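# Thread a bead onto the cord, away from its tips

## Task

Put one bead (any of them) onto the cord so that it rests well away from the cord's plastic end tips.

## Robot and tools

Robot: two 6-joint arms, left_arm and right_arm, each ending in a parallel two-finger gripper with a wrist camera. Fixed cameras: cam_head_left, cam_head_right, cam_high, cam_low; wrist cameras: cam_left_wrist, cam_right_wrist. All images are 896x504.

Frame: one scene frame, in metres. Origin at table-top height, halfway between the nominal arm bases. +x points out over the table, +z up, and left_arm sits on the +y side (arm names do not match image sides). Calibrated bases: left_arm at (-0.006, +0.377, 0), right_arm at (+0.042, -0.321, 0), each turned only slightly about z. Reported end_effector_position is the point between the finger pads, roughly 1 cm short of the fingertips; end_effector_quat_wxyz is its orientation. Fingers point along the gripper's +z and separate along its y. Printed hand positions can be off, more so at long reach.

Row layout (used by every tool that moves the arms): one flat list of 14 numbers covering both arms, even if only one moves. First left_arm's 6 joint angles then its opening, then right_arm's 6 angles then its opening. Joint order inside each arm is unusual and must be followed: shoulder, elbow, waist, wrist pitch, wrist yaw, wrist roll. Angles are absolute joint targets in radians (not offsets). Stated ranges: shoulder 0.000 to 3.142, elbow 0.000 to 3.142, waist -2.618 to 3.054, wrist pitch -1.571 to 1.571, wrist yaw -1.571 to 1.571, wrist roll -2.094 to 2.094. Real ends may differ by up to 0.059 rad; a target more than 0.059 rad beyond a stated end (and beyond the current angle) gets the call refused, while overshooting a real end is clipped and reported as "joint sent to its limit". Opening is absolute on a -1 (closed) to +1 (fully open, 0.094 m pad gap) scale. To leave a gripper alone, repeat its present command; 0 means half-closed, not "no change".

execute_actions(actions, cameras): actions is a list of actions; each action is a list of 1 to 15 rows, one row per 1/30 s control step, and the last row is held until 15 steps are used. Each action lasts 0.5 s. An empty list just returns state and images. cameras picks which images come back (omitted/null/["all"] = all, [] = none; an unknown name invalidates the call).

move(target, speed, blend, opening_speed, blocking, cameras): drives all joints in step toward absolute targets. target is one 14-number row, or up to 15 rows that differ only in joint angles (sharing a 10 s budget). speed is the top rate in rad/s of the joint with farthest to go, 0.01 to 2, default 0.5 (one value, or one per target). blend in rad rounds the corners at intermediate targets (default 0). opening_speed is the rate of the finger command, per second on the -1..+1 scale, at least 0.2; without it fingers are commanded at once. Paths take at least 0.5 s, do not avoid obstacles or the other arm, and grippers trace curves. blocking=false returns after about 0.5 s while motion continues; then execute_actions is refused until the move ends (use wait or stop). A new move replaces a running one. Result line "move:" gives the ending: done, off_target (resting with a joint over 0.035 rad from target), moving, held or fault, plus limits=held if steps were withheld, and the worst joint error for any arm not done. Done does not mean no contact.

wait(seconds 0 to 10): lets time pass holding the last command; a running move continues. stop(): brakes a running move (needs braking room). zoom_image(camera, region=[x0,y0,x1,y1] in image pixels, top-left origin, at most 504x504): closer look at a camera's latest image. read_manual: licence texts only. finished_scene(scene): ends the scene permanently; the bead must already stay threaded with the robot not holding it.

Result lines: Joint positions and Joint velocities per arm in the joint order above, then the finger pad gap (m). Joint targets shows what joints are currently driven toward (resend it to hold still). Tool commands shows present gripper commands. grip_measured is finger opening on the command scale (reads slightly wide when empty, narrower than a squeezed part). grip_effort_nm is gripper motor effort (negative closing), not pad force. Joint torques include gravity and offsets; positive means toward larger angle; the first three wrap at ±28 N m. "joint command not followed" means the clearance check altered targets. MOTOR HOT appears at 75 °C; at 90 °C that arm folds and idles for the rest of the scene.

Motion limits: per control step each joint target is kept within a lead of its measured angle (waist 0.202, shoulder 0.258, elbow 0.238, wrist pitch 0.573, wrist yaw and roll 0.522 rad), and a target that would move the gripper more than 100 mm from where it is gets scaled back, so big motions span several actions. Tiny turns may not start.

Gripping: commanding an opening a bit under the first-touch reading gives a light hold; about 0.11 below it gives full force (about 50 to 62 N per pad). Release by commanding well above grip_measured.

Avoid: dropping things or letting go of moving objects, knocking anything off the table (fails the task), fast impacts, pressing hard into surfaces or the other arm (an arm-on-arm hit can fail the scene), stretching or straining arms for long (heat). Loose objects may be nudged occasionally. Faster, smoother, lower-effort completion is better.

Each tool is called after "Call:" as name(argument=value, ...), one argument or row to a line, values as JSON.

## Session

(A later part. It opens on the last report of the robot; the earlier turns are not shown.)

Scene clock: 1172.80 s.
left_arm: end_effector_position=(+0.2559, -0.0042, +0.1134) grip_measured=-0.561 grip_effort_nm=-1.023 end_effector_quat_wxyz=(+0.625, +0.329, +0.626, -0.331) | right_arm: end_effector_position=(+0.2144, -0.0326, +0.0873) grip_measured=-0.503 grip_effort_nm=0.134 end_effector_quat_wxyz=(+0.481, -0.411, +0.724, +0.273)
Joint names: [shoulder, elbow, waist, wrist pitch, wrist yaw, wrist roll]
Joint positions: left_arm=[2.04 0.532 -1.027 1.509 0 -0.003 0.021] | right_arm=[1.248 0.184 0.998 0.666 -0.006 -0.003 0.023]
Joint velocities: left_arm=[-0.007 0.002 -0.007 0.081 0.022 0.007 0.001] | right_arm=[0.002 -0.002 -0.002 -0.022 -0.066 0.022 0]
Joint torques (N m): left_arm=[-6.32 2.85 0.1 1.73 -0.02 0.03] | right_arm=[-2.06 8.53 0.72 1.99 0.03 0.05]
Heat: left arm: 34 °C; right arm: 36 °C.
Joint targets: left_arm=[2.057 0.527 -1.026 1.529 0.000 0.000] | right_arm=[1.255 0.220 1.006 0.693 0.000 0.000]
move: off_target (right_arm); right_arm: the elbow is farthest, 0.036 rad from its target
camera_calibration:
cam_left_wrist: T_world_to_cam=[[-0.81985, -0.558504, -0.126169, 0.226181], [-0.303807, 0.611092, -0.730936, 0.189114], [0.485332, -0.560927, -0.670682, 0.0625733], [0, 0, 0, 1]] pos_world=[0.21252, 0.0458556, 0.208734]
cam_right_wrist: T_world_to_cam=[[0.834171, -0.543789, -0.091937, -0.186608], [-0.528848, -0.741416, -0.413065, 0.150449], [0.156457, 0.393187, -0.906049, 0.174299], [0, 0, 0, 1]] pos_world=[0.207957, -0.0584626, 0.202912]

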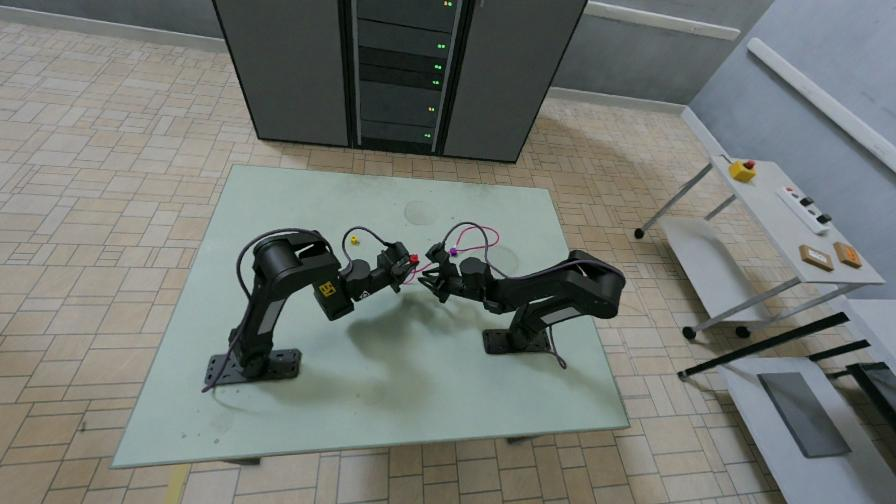

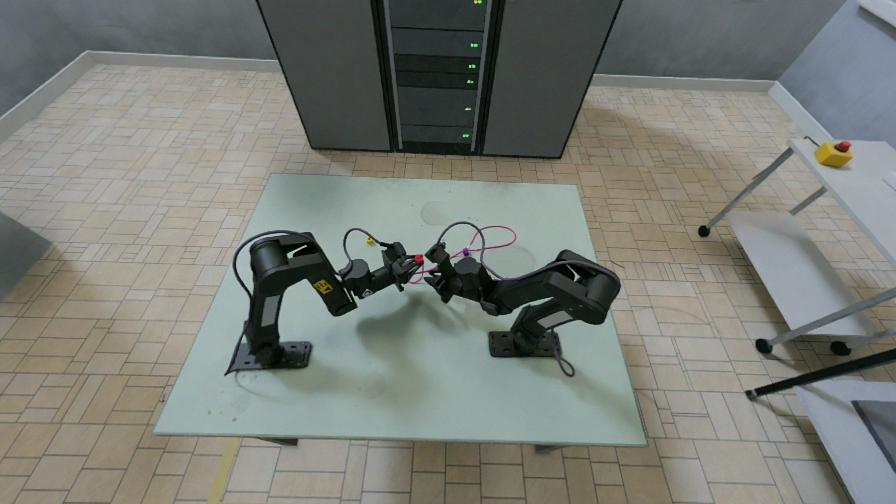

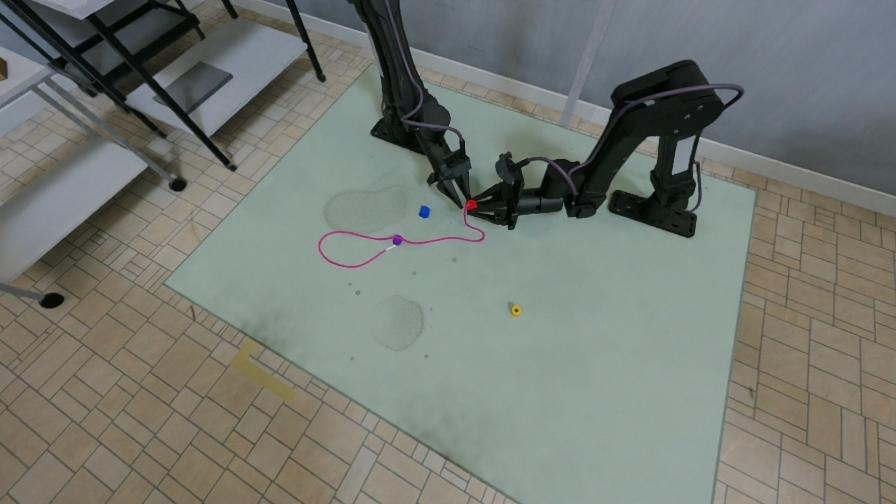

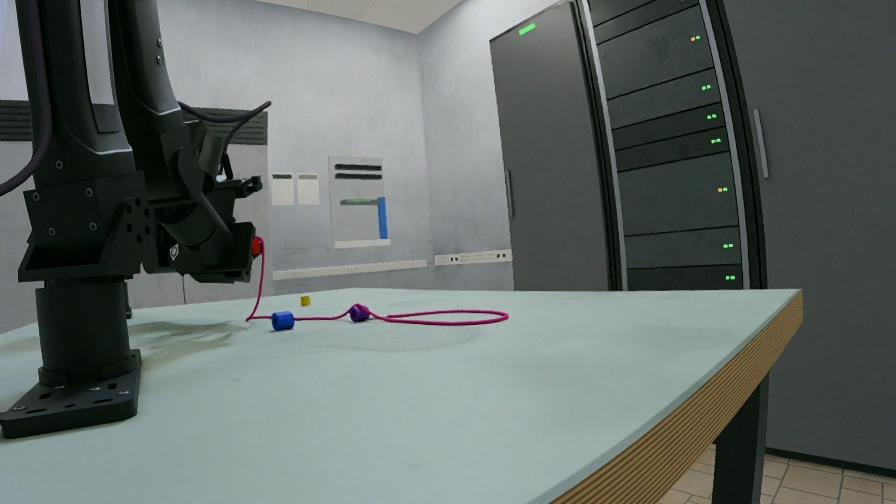

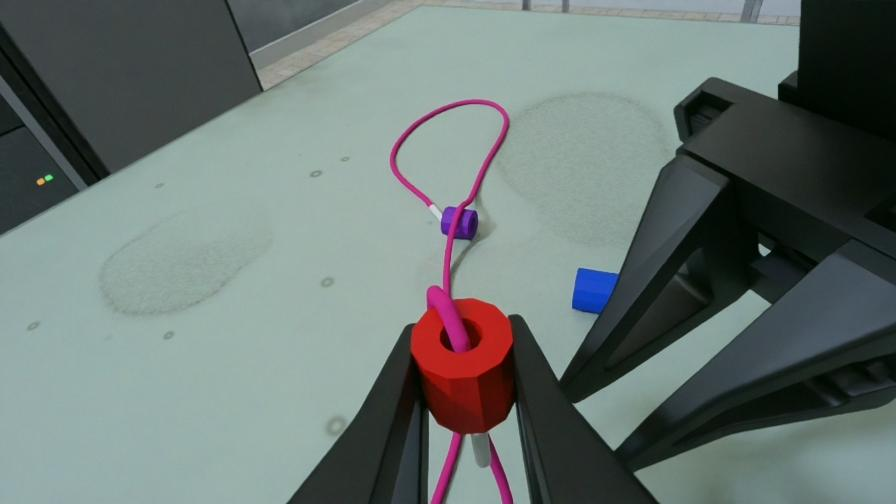

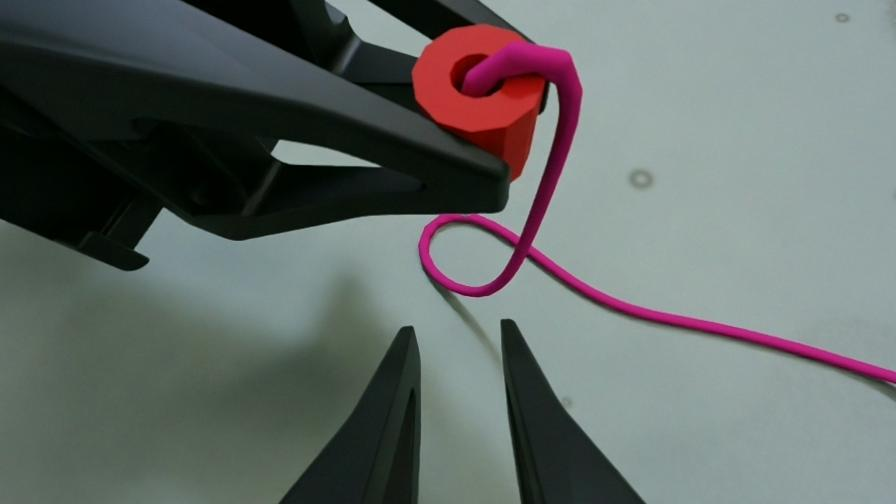

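Call:
move(
  target=[
    [2.0568,0.5275,-1.026,1.5293,0,0.0,-0.62,1.2204,0.1878,1.003,0.6826,0,0,-0.5],
    [2.0568,0.5275,-1.026,1.5293,0,0.0,-0.62,1.3998,0.2833,1.002,0.7665,0,0,-0.5],
  ],
  speed=0.12,
)

Call:
zoom_image(
  camera="cam_left_wrist",
  region=[380, 280, 640, 504],
)

Call:
zoom_image(
  camera="cam_high",
  region=[430, 160, 530, 250],
)

Call:
zoom_image(
  camera="cam_low",
  region=[200, 200, 300, 300],
)

Scene clock: 1193.60 s.
left_arm: end_effector_position=(+0.2559, -0.0042, +0.1134) grip_measured=-0.561 grip_effort_nm=-1.028 end_effector_quat_wxyz=(+0.625, +0.329, +0.626, -0.331) | right_arm: end_effector_position=(+0.2252, -0.0147, +0.0827) grip_measured=-0.503 grip_effort_nm=0.134 end_effector_quat_wxyz=(+0.479, -0.412, +0.726, +0.272)
Joint names: [shoulder, elbow, waist, wrist pitch, wrist yaw, wrist roll]
Joint positions: left_arm=[2.04 0.532 -1.027 1.509 0 -0.003 0.021] | right_arm=[1.391 0.248 0.998 0.74 -0.006 -0.003 0.023]
Joint velocities: left_arm=[-0.002 -0.002 -0.002 -0.051 -0.007 -0.051 -0.001] | right_arm=[-0.012 -0.007 -0.007 0.095 0.007 -0.007 -0.001]
Joint torques (N m): left_arm=[-6.34 2.85 0.1 1.73 -0.02 0.02] | right_arm=[-2.91 8.09 0.36 1.97 0.07 0.04]
Heat: left arm: 34 °C; right arm: 35 °C.
Joint targets: left_arm=[2.057 0.527 -1.026 1.529 0.000 0.000] | right_arm=[1.400 0.283 1.002 0.767 0.000 0.000]
move: off_target (right_arm); right_arm: the elbow is farthest, 0.036 rad from its target
camera_calibration:
cam_left_wrist: T_world_to_cam=[[-0.81985, -0.558504, -0.126169, 0.226181], [-0.303807, 0.611092, -0.730936, 0.189114], [0.485332, -0.560927, -0.670682, 0.0625733], [0, 0, 0, 1]] pos_world=[0.21252, 0.0458556, 0.208734]
cam_right_wrist: T_world_to_cam=[[0.833934, -0.544179, -0.0917751, -0.186327], [-0.529905, -0.743158, -0.408556, 0.167358], [0.154124, 0.389341, -0.908108, 0.161955], [0, 0, 0, 1]] pos_world=[0.219107, -0.0400778, 0.198348]

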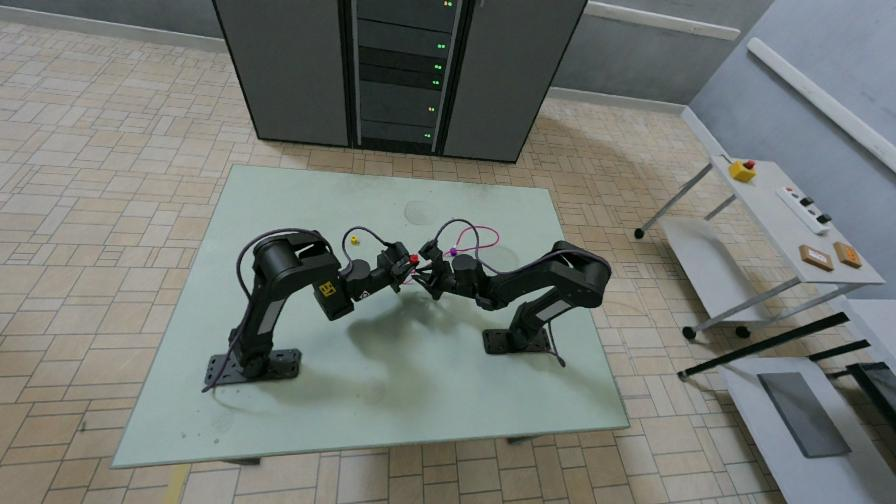

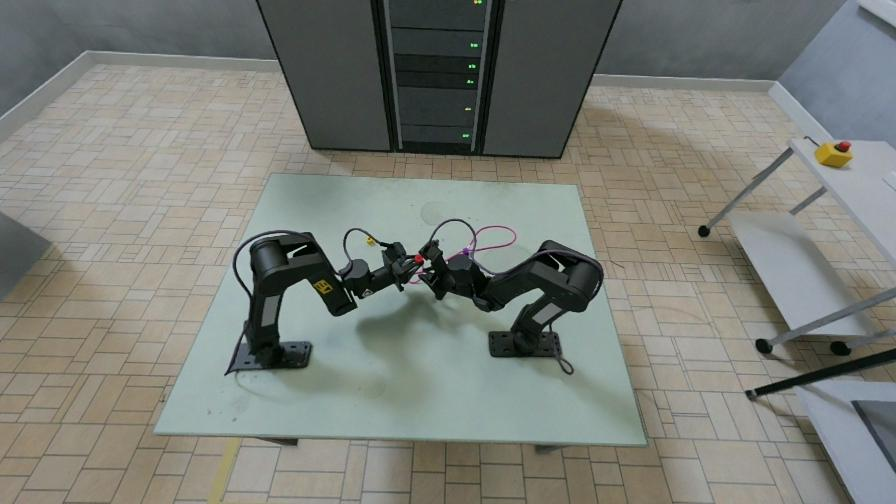

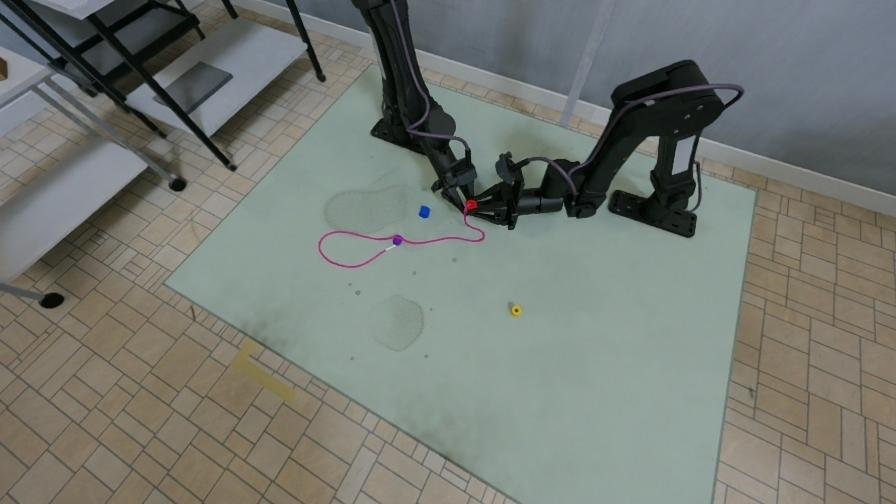

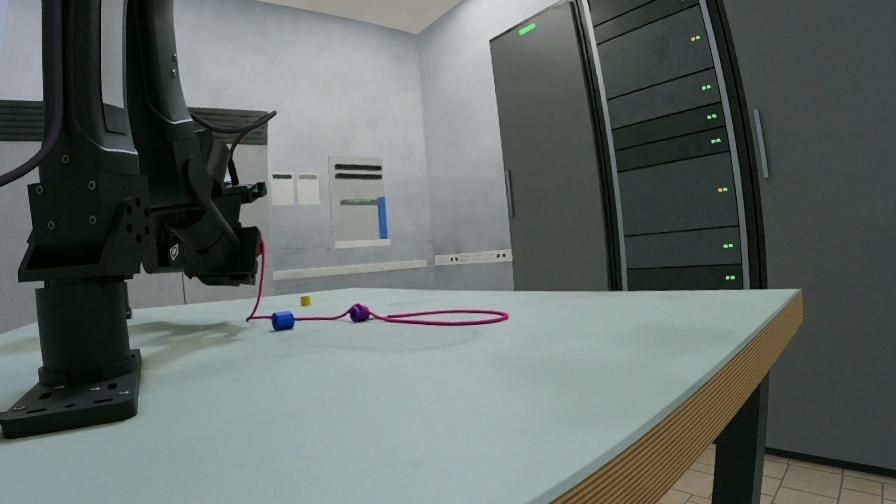

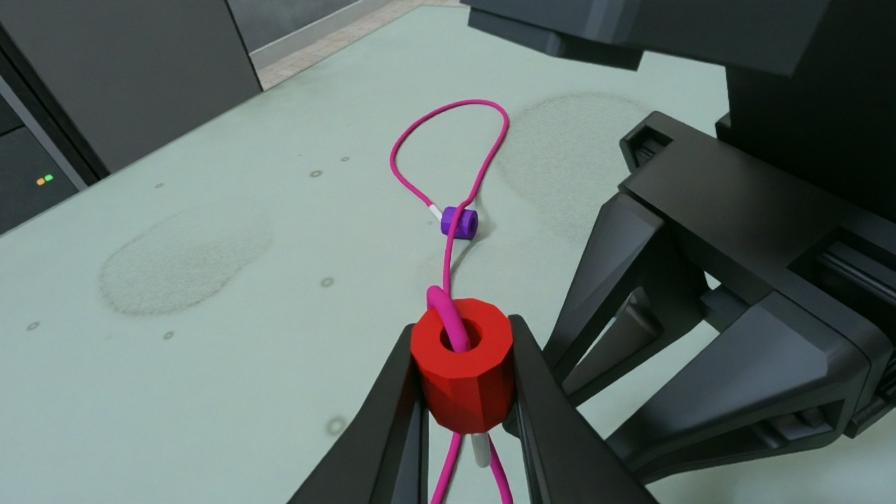

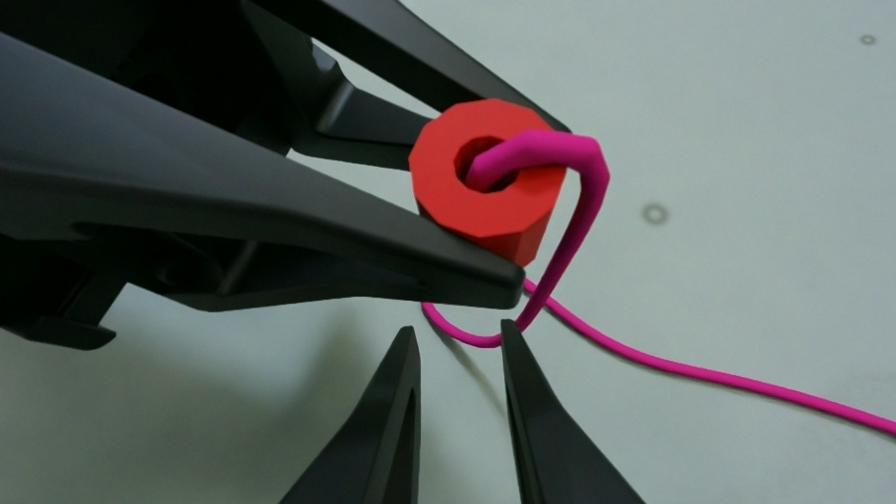

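Scaled by 1.938 from the camera's 896x504 image, which has a finer 1280x720 frame.

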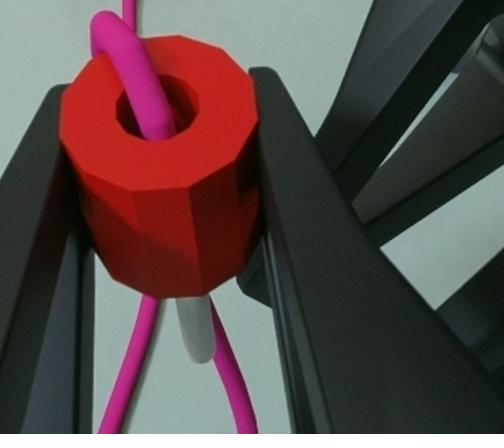

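Scaled by 5.040 from the camera's 896x504 image, which has a finer 1280x720 frame.

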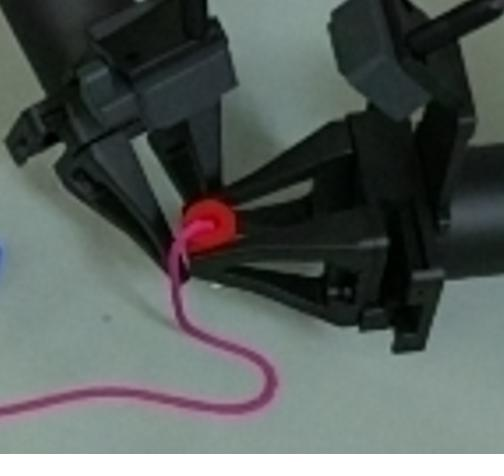

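Scaled by 5.040 from the camera's 896x504 image, which has a finer 1280x720 frame.

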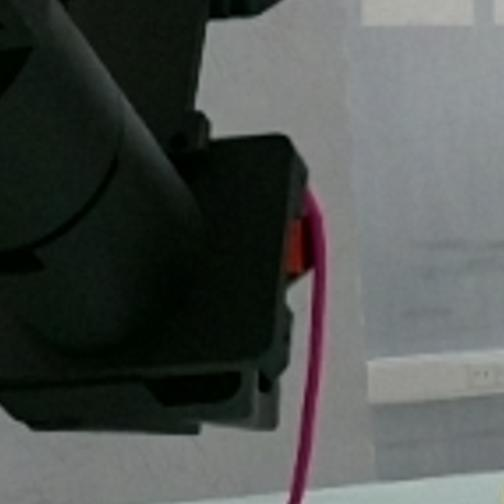

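Call:
move(
  target=[2.0568,0.5275,-1.026,1.5293,0,0.0,-0.62,1.379,0.3676,1.002,0.6614,0,0,-0.5],
  speed=0.1,
  cameras=["cam_left_wrist","cam_right_wrist","cam_high"],
)

Call:
zoom_image(
  camera="cam_left_wrist",
  region=[380, 280, 640, 504],
)

Call:
zoom_image(
  camera="cam_high",
  region=[430, 160, 530, 250],
)

Scene clock: 1206.93 s.
left_arm: end_effector_position=(+0.2563, -0.0040, +0.1146) grip_measured=-0.561 grip_effort_nm=-1.028 end_effector_quat_wxyz=(+0.627, +0.327, +0.625, -0.331) | right_arm: end_effector_position=(+0.2330, -0.0018, +0.0955) grip_measured=-0.503 grip_effort_nm=0.134 end_effector_quat_wxyz=(+0.480, -0.412, +0.726, +0.272)
Joint names: [shoulder, elbow, waist, wrist pitch, wrist yaw, wrist roll]
Joint positions: left_arm=[2.04 0.532 -1.027 1.514 -0.002 -0.003 0.021] | right_arm=[1.391 0.326 0.998 0.662 -0.006 -0.003 0.023]
Joint velocities: left_arm=[0.012 0.012 0.022 -0.022 -0.037 -0.007 -0.001] | right_arm=[-0.002 -0.002 -0.002 -0.037 -0.007 -0.051 0]
Joint torques (N m): left_arm=[-6.32 2.84 0.09 1.69 0.01 0.02] | right_arm=[-4.83 8.95 0.31 1.73 0.04 0.04]
Heat: left arm: 34 °C; right arm: 36 °C.
Joint targets: left_arm=[2.057 0.527 -1.026 1.529 0.000 0.000] | right_arm=[1.379 0.367 1.002 0.661 0.000 0.000]
move: off_target (right_arm); right_arm: the elbow is farthest, 0.042 rad from its target
camera_calibration:
cam_left_wrist: T_world_to_cam=[[-0.818217, -0.560896, -0.126165, 0.226312], [-0.303154, 0.607396, -0.73428, 0.190176], [0.488486, -0.562553, -0.66702, 0.0621337], [0, 0, 0, 1]] pos_world=[0.212474, 0.0463788, 0.20964]
cam_right_wrist: T_world_to_cam=[[0.833953, -0.544149, -0.0917876, -0.184652], [-0.529824, -0.743024, -0.408903, 0.186325], [0.154304, 0.389637, -0.90795, 0.1674], [0, 0, 0, 1]] pos_world=[0.22688, -0.02726, 0.211231]
Images, in order (width x height): cam_high 896x504, cam_left_wrist 896x504, cam_right_wrist 896x504.

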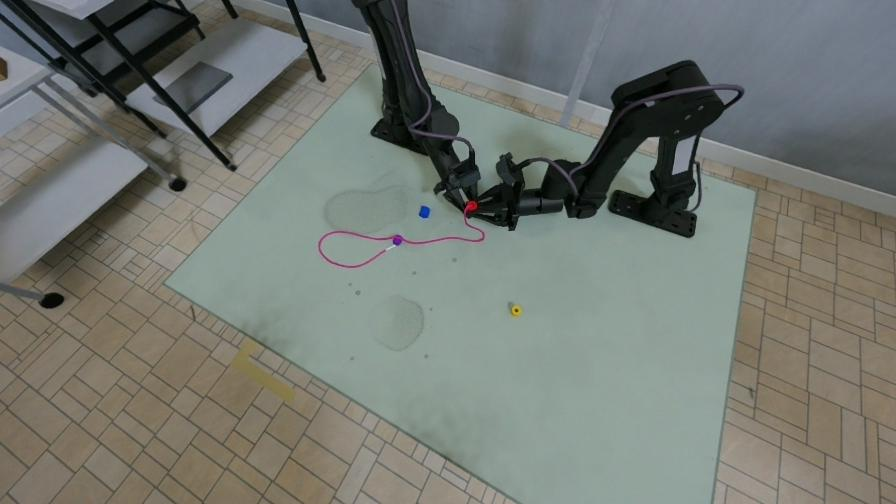

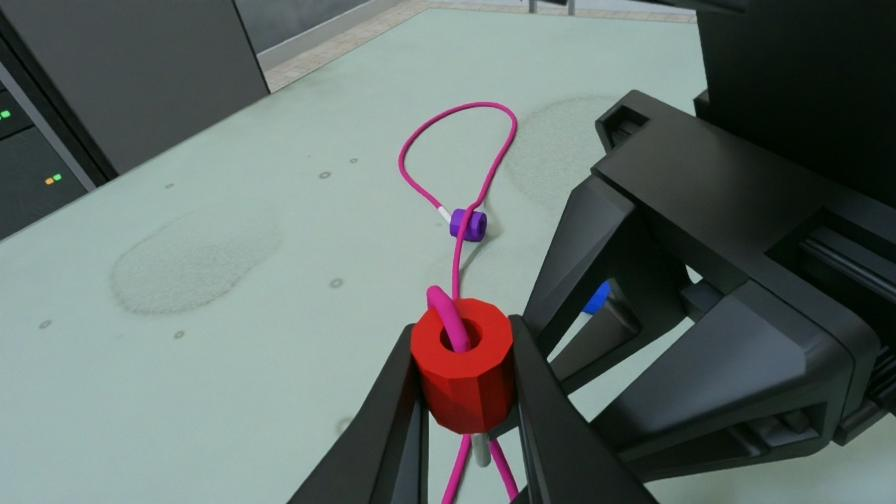

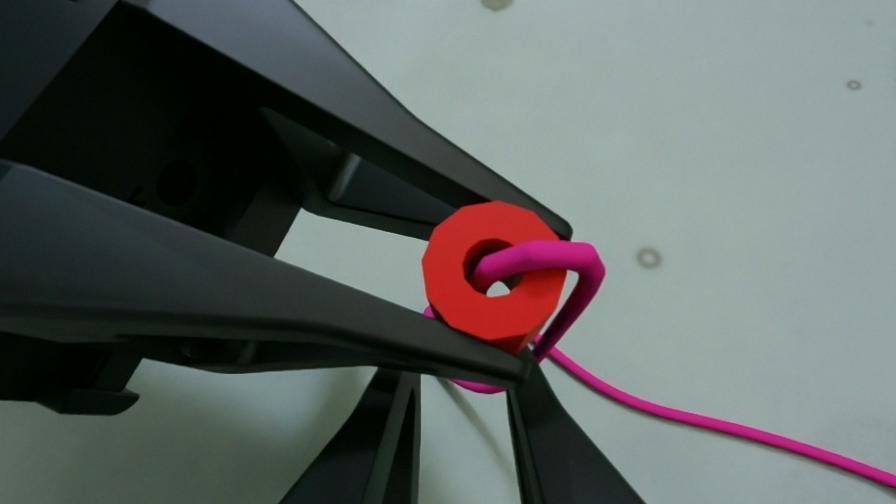

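Scaled by 1.938 from the camera's 896x504 image, which has a finer 1280x720 frame.

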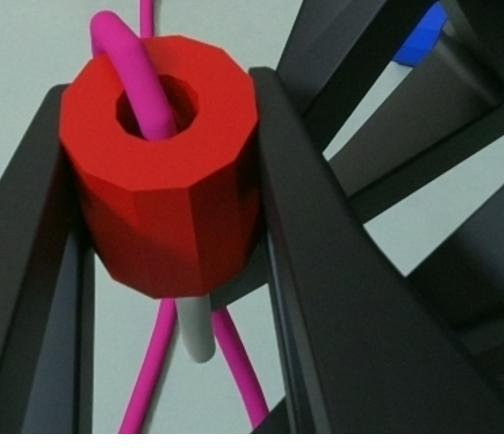

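Scaled by 5.040 from the camera's 896x504 image, which has a finer 1280x720 frame.

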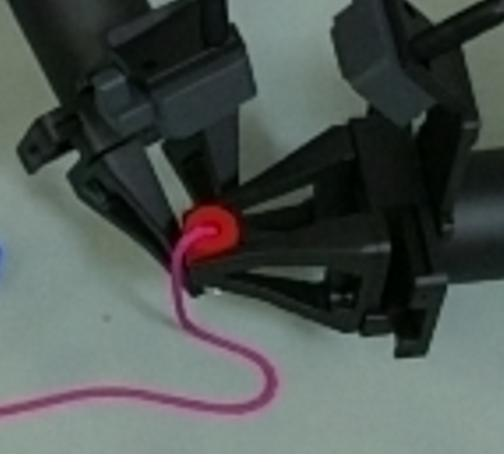

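Call:
move(
  target=[2.0568,0.5275,-1.026,1.5293,0,0.0,-0.62,1.4474,0.4034,1.002,0.694,0,0,-0.5],
  speed=0.1,
  cameras=["cam_left_wrist","cam_right_wrist","cam_high"],
)

Call:
zoom_image(
  camera="cam_left_wrist",
  region=[380, 280, 640, 504],
)

Call:
zoom_image(
  camera="cam_high",
  region=[430, 160, 530, 250],
)

Scene clock: 1221.67 s.
left_arm: end_effector_position=(+0.2573, -0.0033, +0.1157) grip_measured=-0.561 grip_effort_nm=-1.028 end_effector_quat_wxyz=(+0.630, +0.324, +0.624, -0.330) | right_arm: end_effector_position=(+0.2368, +0.0044, +0.0896) grip_measured=-0.503 grip_effort_nm=0.134 end_effector_quat_wxyz=(+0.472, -0.415, +0.731, +0.267)
Joint names: [shoulder, elbow, waist, wrist pitch, wrist yaw, wrist roll]
Joint positions: left_arm=[2.04 0.532 -1.027 1.519 -0.01 -0.003 0.021] | right_arm=[1.44 0.357 0.998 0.659 -0.006 -0.003 0.023]
Joint velocities: left_arm=[-0.012 0.007 -0.027 -0.037 0.066 -0.037 0] | right_arm=[0.002 -0.022 0.002 0.007 -0.037 -0.022 -0.001]
Joint torques (N m): left_arm=[-6.32 2.85 0.09 1.64 0.08 0.01] | right_arm=[-3.73 9.22 0.32 2.05 0.05 0.06]
Heat: left arm: 34 °C; right arm: 35 °C.
Joint targets: left_arm=[2.057 0.527 -1.026 1.529 0.000 0.000] | right_arm=[1.447 0.404 1.002 0.694 0.000 0.000]
move: off_target (right_arm); right_arm: the elbow is farthest, 0.047 rad from its target
camera_calibration:
cam_left_wrist: T_world_to_cam=[[-0.813808, -0.567291, -0.126087, 0.226573], [-0.305671, 0.602386, -0.737357, 0.191869], [0.494249, -0.561526, -0.663631, 0.0609223], [0, 0, 0, 1]] pos_world=[0.212925, 0.0471632, 0.210474]
cam_right_wrist: T_world_to_cam=[[0.83294, -0.545819, -0.0910654, -0.184774], [-0.534246, -0.750315, -0.38937, 0.189831], [0.144198, 0.372973, -0.916569, 0.162283], [0, 0, 0, 1]] pos_world=[0.231922, -0.0189469, 0.205831]
Images, in order (width x height): cam_high 896x504, cam_left_wrist 896x504, cam_right_wrist 896x504.

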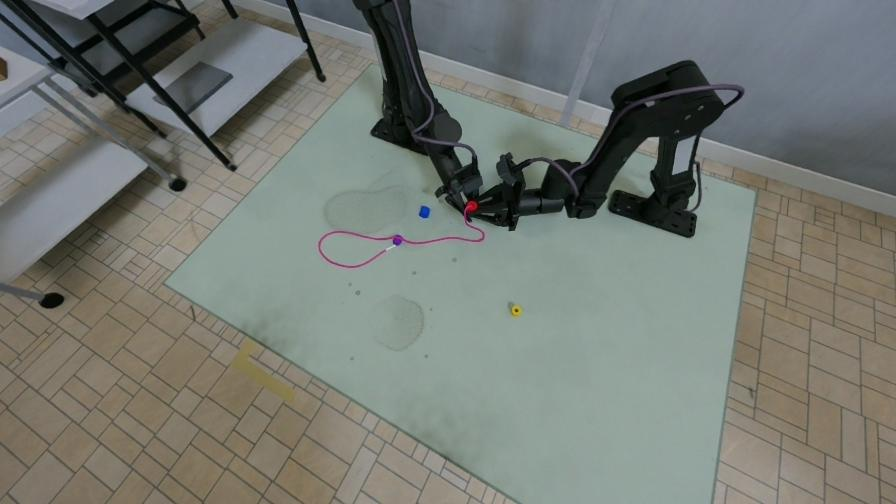

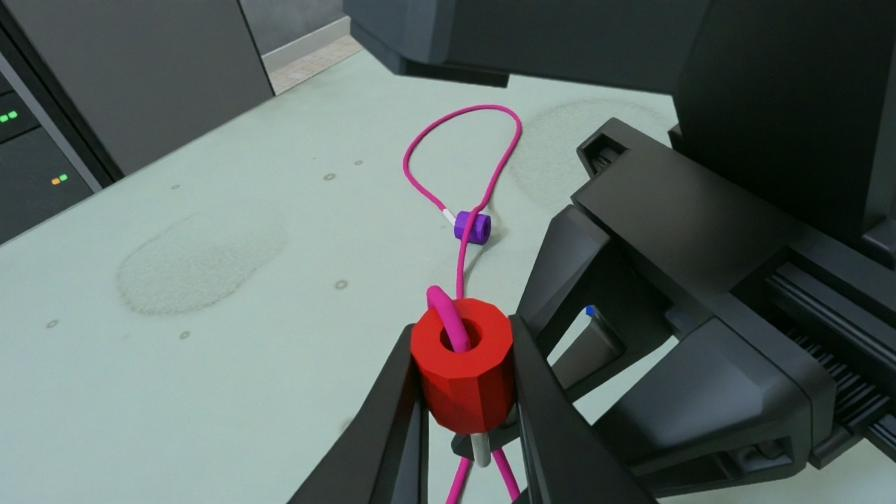

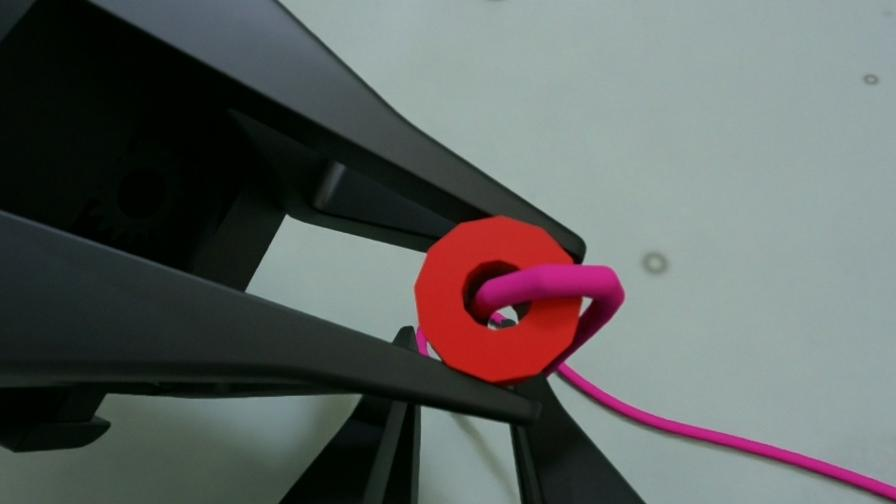

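Scaled by 1.938 from the camera's 896x504 image, which has a finer 1280x720 frame.

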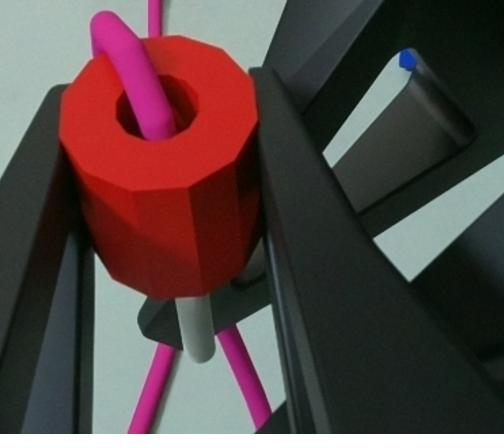

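Scaled by 5.040 from the camera's 896x504 image, which has a finer 1280x720 frame.

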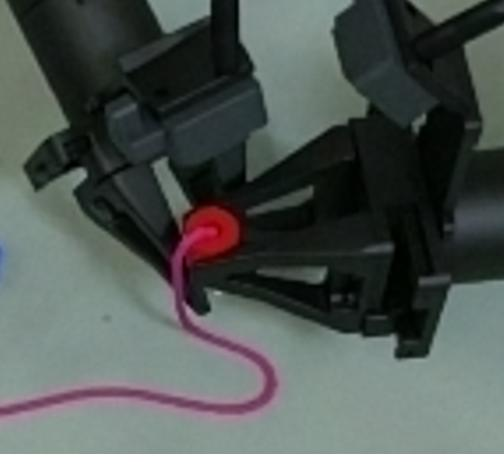

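Call:
move(
  target=[2.0568,0.5275,-1.026,1.5293,0,0.0,-0.62,1.4474,0.4034,1.002,0.694,0,0,-0.97],
  opening_speed=0.4,
  cameras=["cam_left_wrist","cam_low"],
)

Call:
zoom_image(
  camera="cam_left_wrist",
  region=[330, 200, 630, 460],
)

Scene clock: 1247.27 s.
left_arm: end_effector_position=(+0.2571, -0.0034, +0.1166) grip_measured=-0.561 grip_effort_nm=-1.028 end_effector_quat_wxyz=(+0.631, +0.324, +0.623, -0.330) | right_arm: end_effector_position=(+0.2395, +0.0038, +0.0910) grip_measured=-0.948 grip_effort_nm=-1.043 end_effector_quat_wxyz=(+0.476, -0.410, +0.732, +0.264)
Joint names: [shoulder, elbow, waist, wrist pitch, wrist yaw, wrist roll]
Joint positions: left_arm=[2.04 0.532 -1.027 1.522 -0.008 -0.003 0.021] | right_arm=[1.44 0.359 0.998 0.66 0.008 -0.001 0.002]
Joint velocities: left_arm=[-0.017 -0.017 -0.012 0.022 -0.022 -0.022 -0.001] | right_arm=[0.002 0.002 -0.017 -0.022 -0.007 -0.022 -0.003]
Joint torques (N m): left_arm=[-6.32 2.84 0.1 1.61 0.05 0.01] | right_arm=[-3.81 9.07 0.35 2.05 -0.08 0.03]
Heat: left arm: 33 °C; right arm: 37 °C.
Joint targets: left_arm=[2.057 0.527 -1.026 1.529 0.000 0.000] | right_arm=[1.447 0.404 1.002 0.694 0.000 0.000]
move: off_target (right_arm); right_arm: the elbow is farthest, 0.044 rad from its target
camera_calibration:
cam_left_wrist: T_world_to_cam=[[-0.814211, -0.566715, -0.126072, 0.226582], [-0.303542, 0.600648, -0.739651, 0.192225], [0.494896, -0.563964, -0.661076, 0.0610403], [0, 0, 0, 1]] pos_world=[0.212626, 0.0473725, 0.211098]
Images, in order (width x height): cam_low 896x504, cam_left_wrist 896x504.

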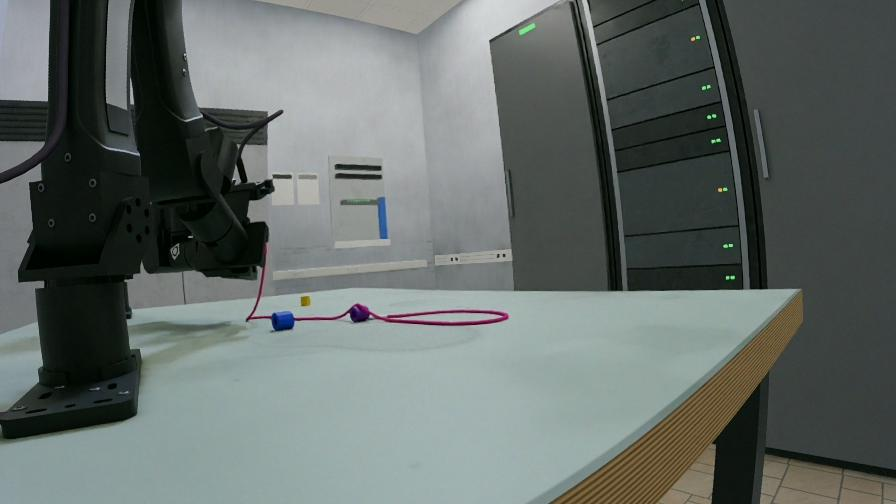

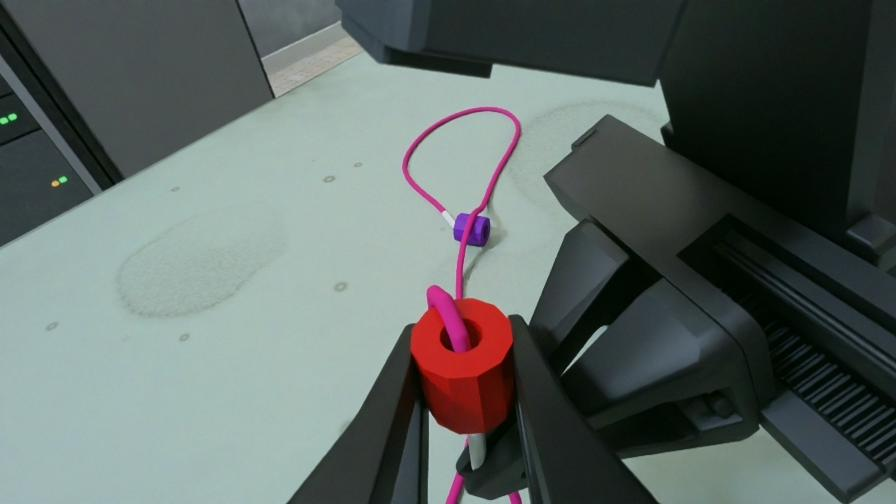

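Scaled by 1.680 from the camera's 896x504 image, which has a finer 1280x720 frame.

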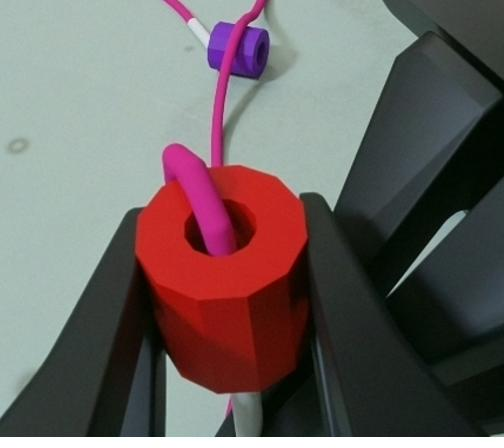

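Call:
move(
  target=[1.8803,0.5357,-1.026,1.3446,0,0.0,-0.62,1.4474,0.4034,1.002,0.694,0,0,-0.97],
  speed=0.15,
  cameras=["cam_left_wrist","cam_right_wrist"],
)

Call:
zoom_image(
  camera="cam_left_wrist",
  region=[330, 200, 630, 500],
)

Scene clock: 1261.10 s.
left_arm: end_effector_position=(+0.2564, -0.0027, +0.1288) grip_measured=-0.561 grip_effort_nm=-1.023 end_effector_quat_wxyz=(+0.615, +0.332, +0.638, -0.323) | right_arm: end_effector_position=(+0.2411, +0.0061, +0.0957) grip_measured=-0.951 grip_effort_nm=-1.057 end_effector_quat_wxyz=(+0.482, -0.408, +0.729, +0.267)
Joint names: [shoulder, elbow, waist, wrist pitch, wrist yaw, wrist roll]
Joint positions: left_arm=[1.917 0.532 -1.027 1.352 -0.007 -0.003 0.021] | right_arm=[1.44 0.366 0.998 0.668 0.009 -0.001 0.002]
Joint velocities: left_arm=[0.002 -0.007 -0.007 -0.007 -0.125 0.037 -0.001] | right_arm=[-0.002 -0.007 -0.002 -0.051 0.022 -0.037 -0.001]
Joint torques (N m): left_arm=[-10.55 4.07 0.12 1.5 0.04 0.02] | right_arm=[-3.85 8.53 0.39 2 -0.11 0.02]
Heat: left arm: 32 °C; right arm: 37 °C.
Joint targets: left_arm=[1.880 0.536 -1.026 1.345 0.000 0.000] | right_arm=[1.447 0.403 1.002 0.694 0.000 0.000]
move: off_target (left_arm, right_arm); left_arm: the shoulder is farthest, 0.037 rad from its target; right_arm: the elbow is farthest, 0.037 rad from its target
camera_calibration:
cam_left_wrist: T_world_to_cam=[[-0.818443, -0.560544, -0.126256, 0.228983], [-0.321941, 0.629369, -0.707283, 0.201266], [0.475925, -0.538224, -0.695564, 0.0792009], [0, 0, 0, 1]] pos_world=[0.214511, 0.0443125, 0.226351]
cam_right_wrist: T_world_to_cam=[[0.825805, -0.556994, -0.0883332, -0.185352], [-0.54022, -0.736322, -0.407421, 0.198886], [0.16189, 0.38417, -0.908958, 0.161477], [0, 0, 0, 1]] pos_world=[0.234365, -0.0188305, 0.211433]
Images, in order (width x height): cam_left_wrist 896x504, cam_right_wrist 896x504.

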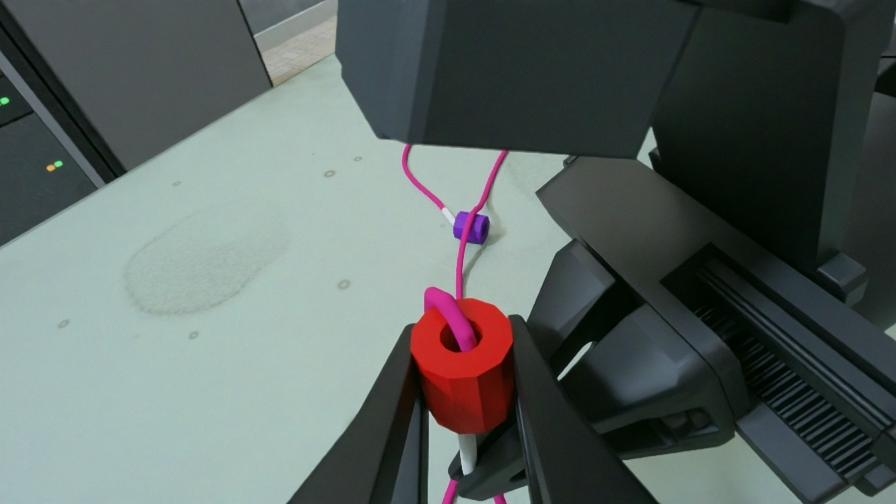

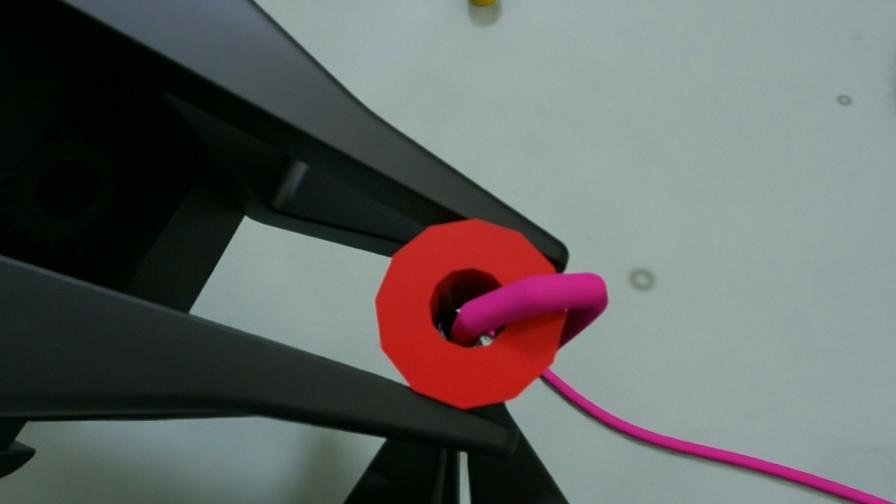

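Scaled by 1.680 from the camera's 896x504 image, which has a finer 1280x720 frame.

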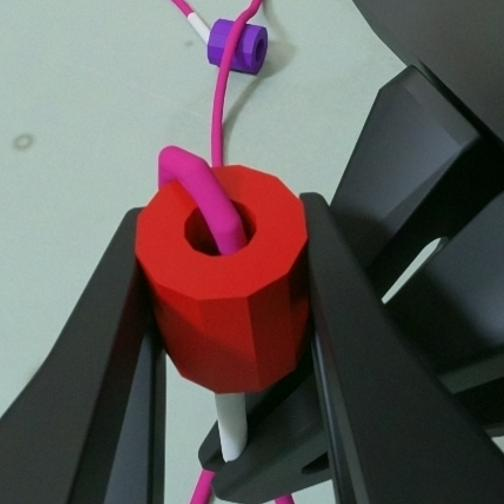

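Call:
move(
  target=[1.8803,0.5357,-1.026,1.3446,0,0.0,-0.62,1.5465,0.3671,1.002,0.8294,0,0,-1],
  speed=0.1,
  cameras=["cam_left_wrist","cam_right_wrist"],
)

Call:
zoom_image(
  camera="cam_left_wrist",
  region=[330, 200, 630, 500],
)

Scene clock: 1277.00 s.
left_arm: end_effector_position=(+0.2564, -0.0027, +0.1271) grip_measured=-0.561 grip_effort_nm=-1.028 end_effector_quat_wxyz=(+0.613, +0.333, +0.640, -0.322) | right_arm: end_effector_position=(+0.2462, +0.0144, +0.0903) grip_measured=-0.951 grip_effort_nm=-1.057 end_effector_quat_wxyz=(+0.494, -0.403, +0.720, +0.273)
Joint names: [shoulder, elbow, waist, wrist pitch, wrist yaw, wrist roll]
Joint positions: left_arm=[1.917 0.532 -1.027 1.345 -0.007 -0.003 0.021] | right_arm=[1.535 0.366 0.998 0.798 0.009 -0.001 0.002]
Joint velocities: left_arm=[0.002 0.002 -0.012 0.022 0.037 -0.037 -0.001] | right_arm=[-0.017 -0.002 0.002 -0.007 0.022 -0.037 0]
Joint torques (N m): left_arm=[-10.54 4.05 0.12 1.57 0.05 0.02] | right_arm=[-4.07 5.27 0.35 2.05 -0.11 0.01]
Heat: left arm: 32 °C; right arm: 36 °C.
Joint targets: left_arm=[1.880 0.536 -1.026 1.345 0.000 0.000] | right_arm=[1.546 0.367 1.002 0.829 0.000 0.000]
move: off_target (left_arm); left_arm: the shoulder is farthest, 0.037 rad from its target
camera_calibration:
cam_left_wrist: T_world_to_cam=[[-0.818933, -0.559829, -0.126256, 0.228895], [-0.324674, 0.633363, -0.702452, 0.200111], [0.473219, -0.534269, -0.700444, 0.079385], [0, 0, 0, 1]] pos_world=[0.214854, 0.0438119, 0.225072]
cam_right_wrist: T_world_to_cam=[[0.827375, -0.554408, -0.0899001, -0.185648], [-0.532772, -0.724052, -0.438068, 0.206295], [0.177776, 0.410343, -0.894435, 0.146956], [0, 0, 0, 1]] pos_world=[0.237383, -0.0138586, 0.205124]
Images, in order (width x height): cam_left_wrist 896x504, cam_right_wrist 896x504.

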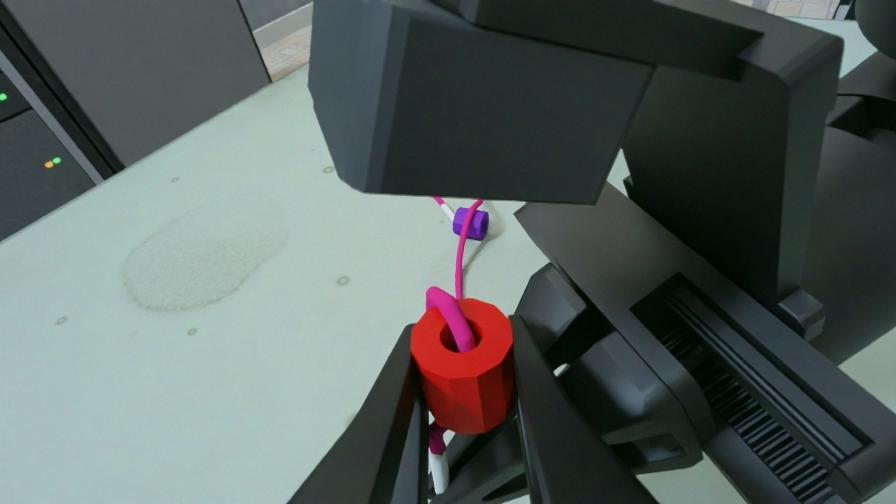

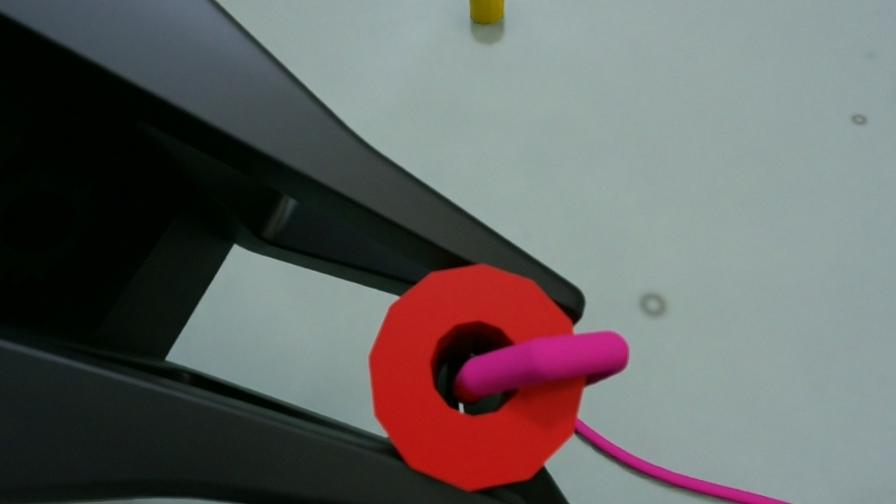

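Scaled by 1.680 from the camera's 896x504 image, which has a finer 1280x720 frame.

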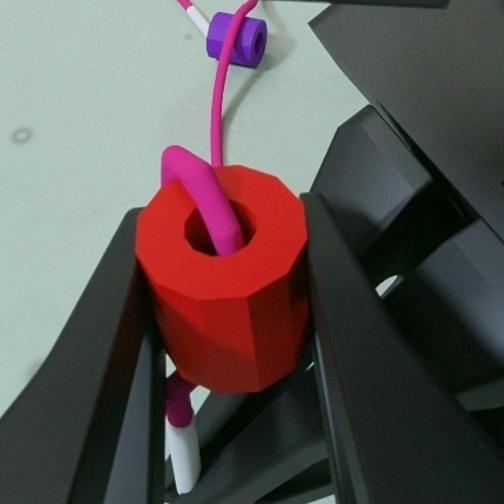

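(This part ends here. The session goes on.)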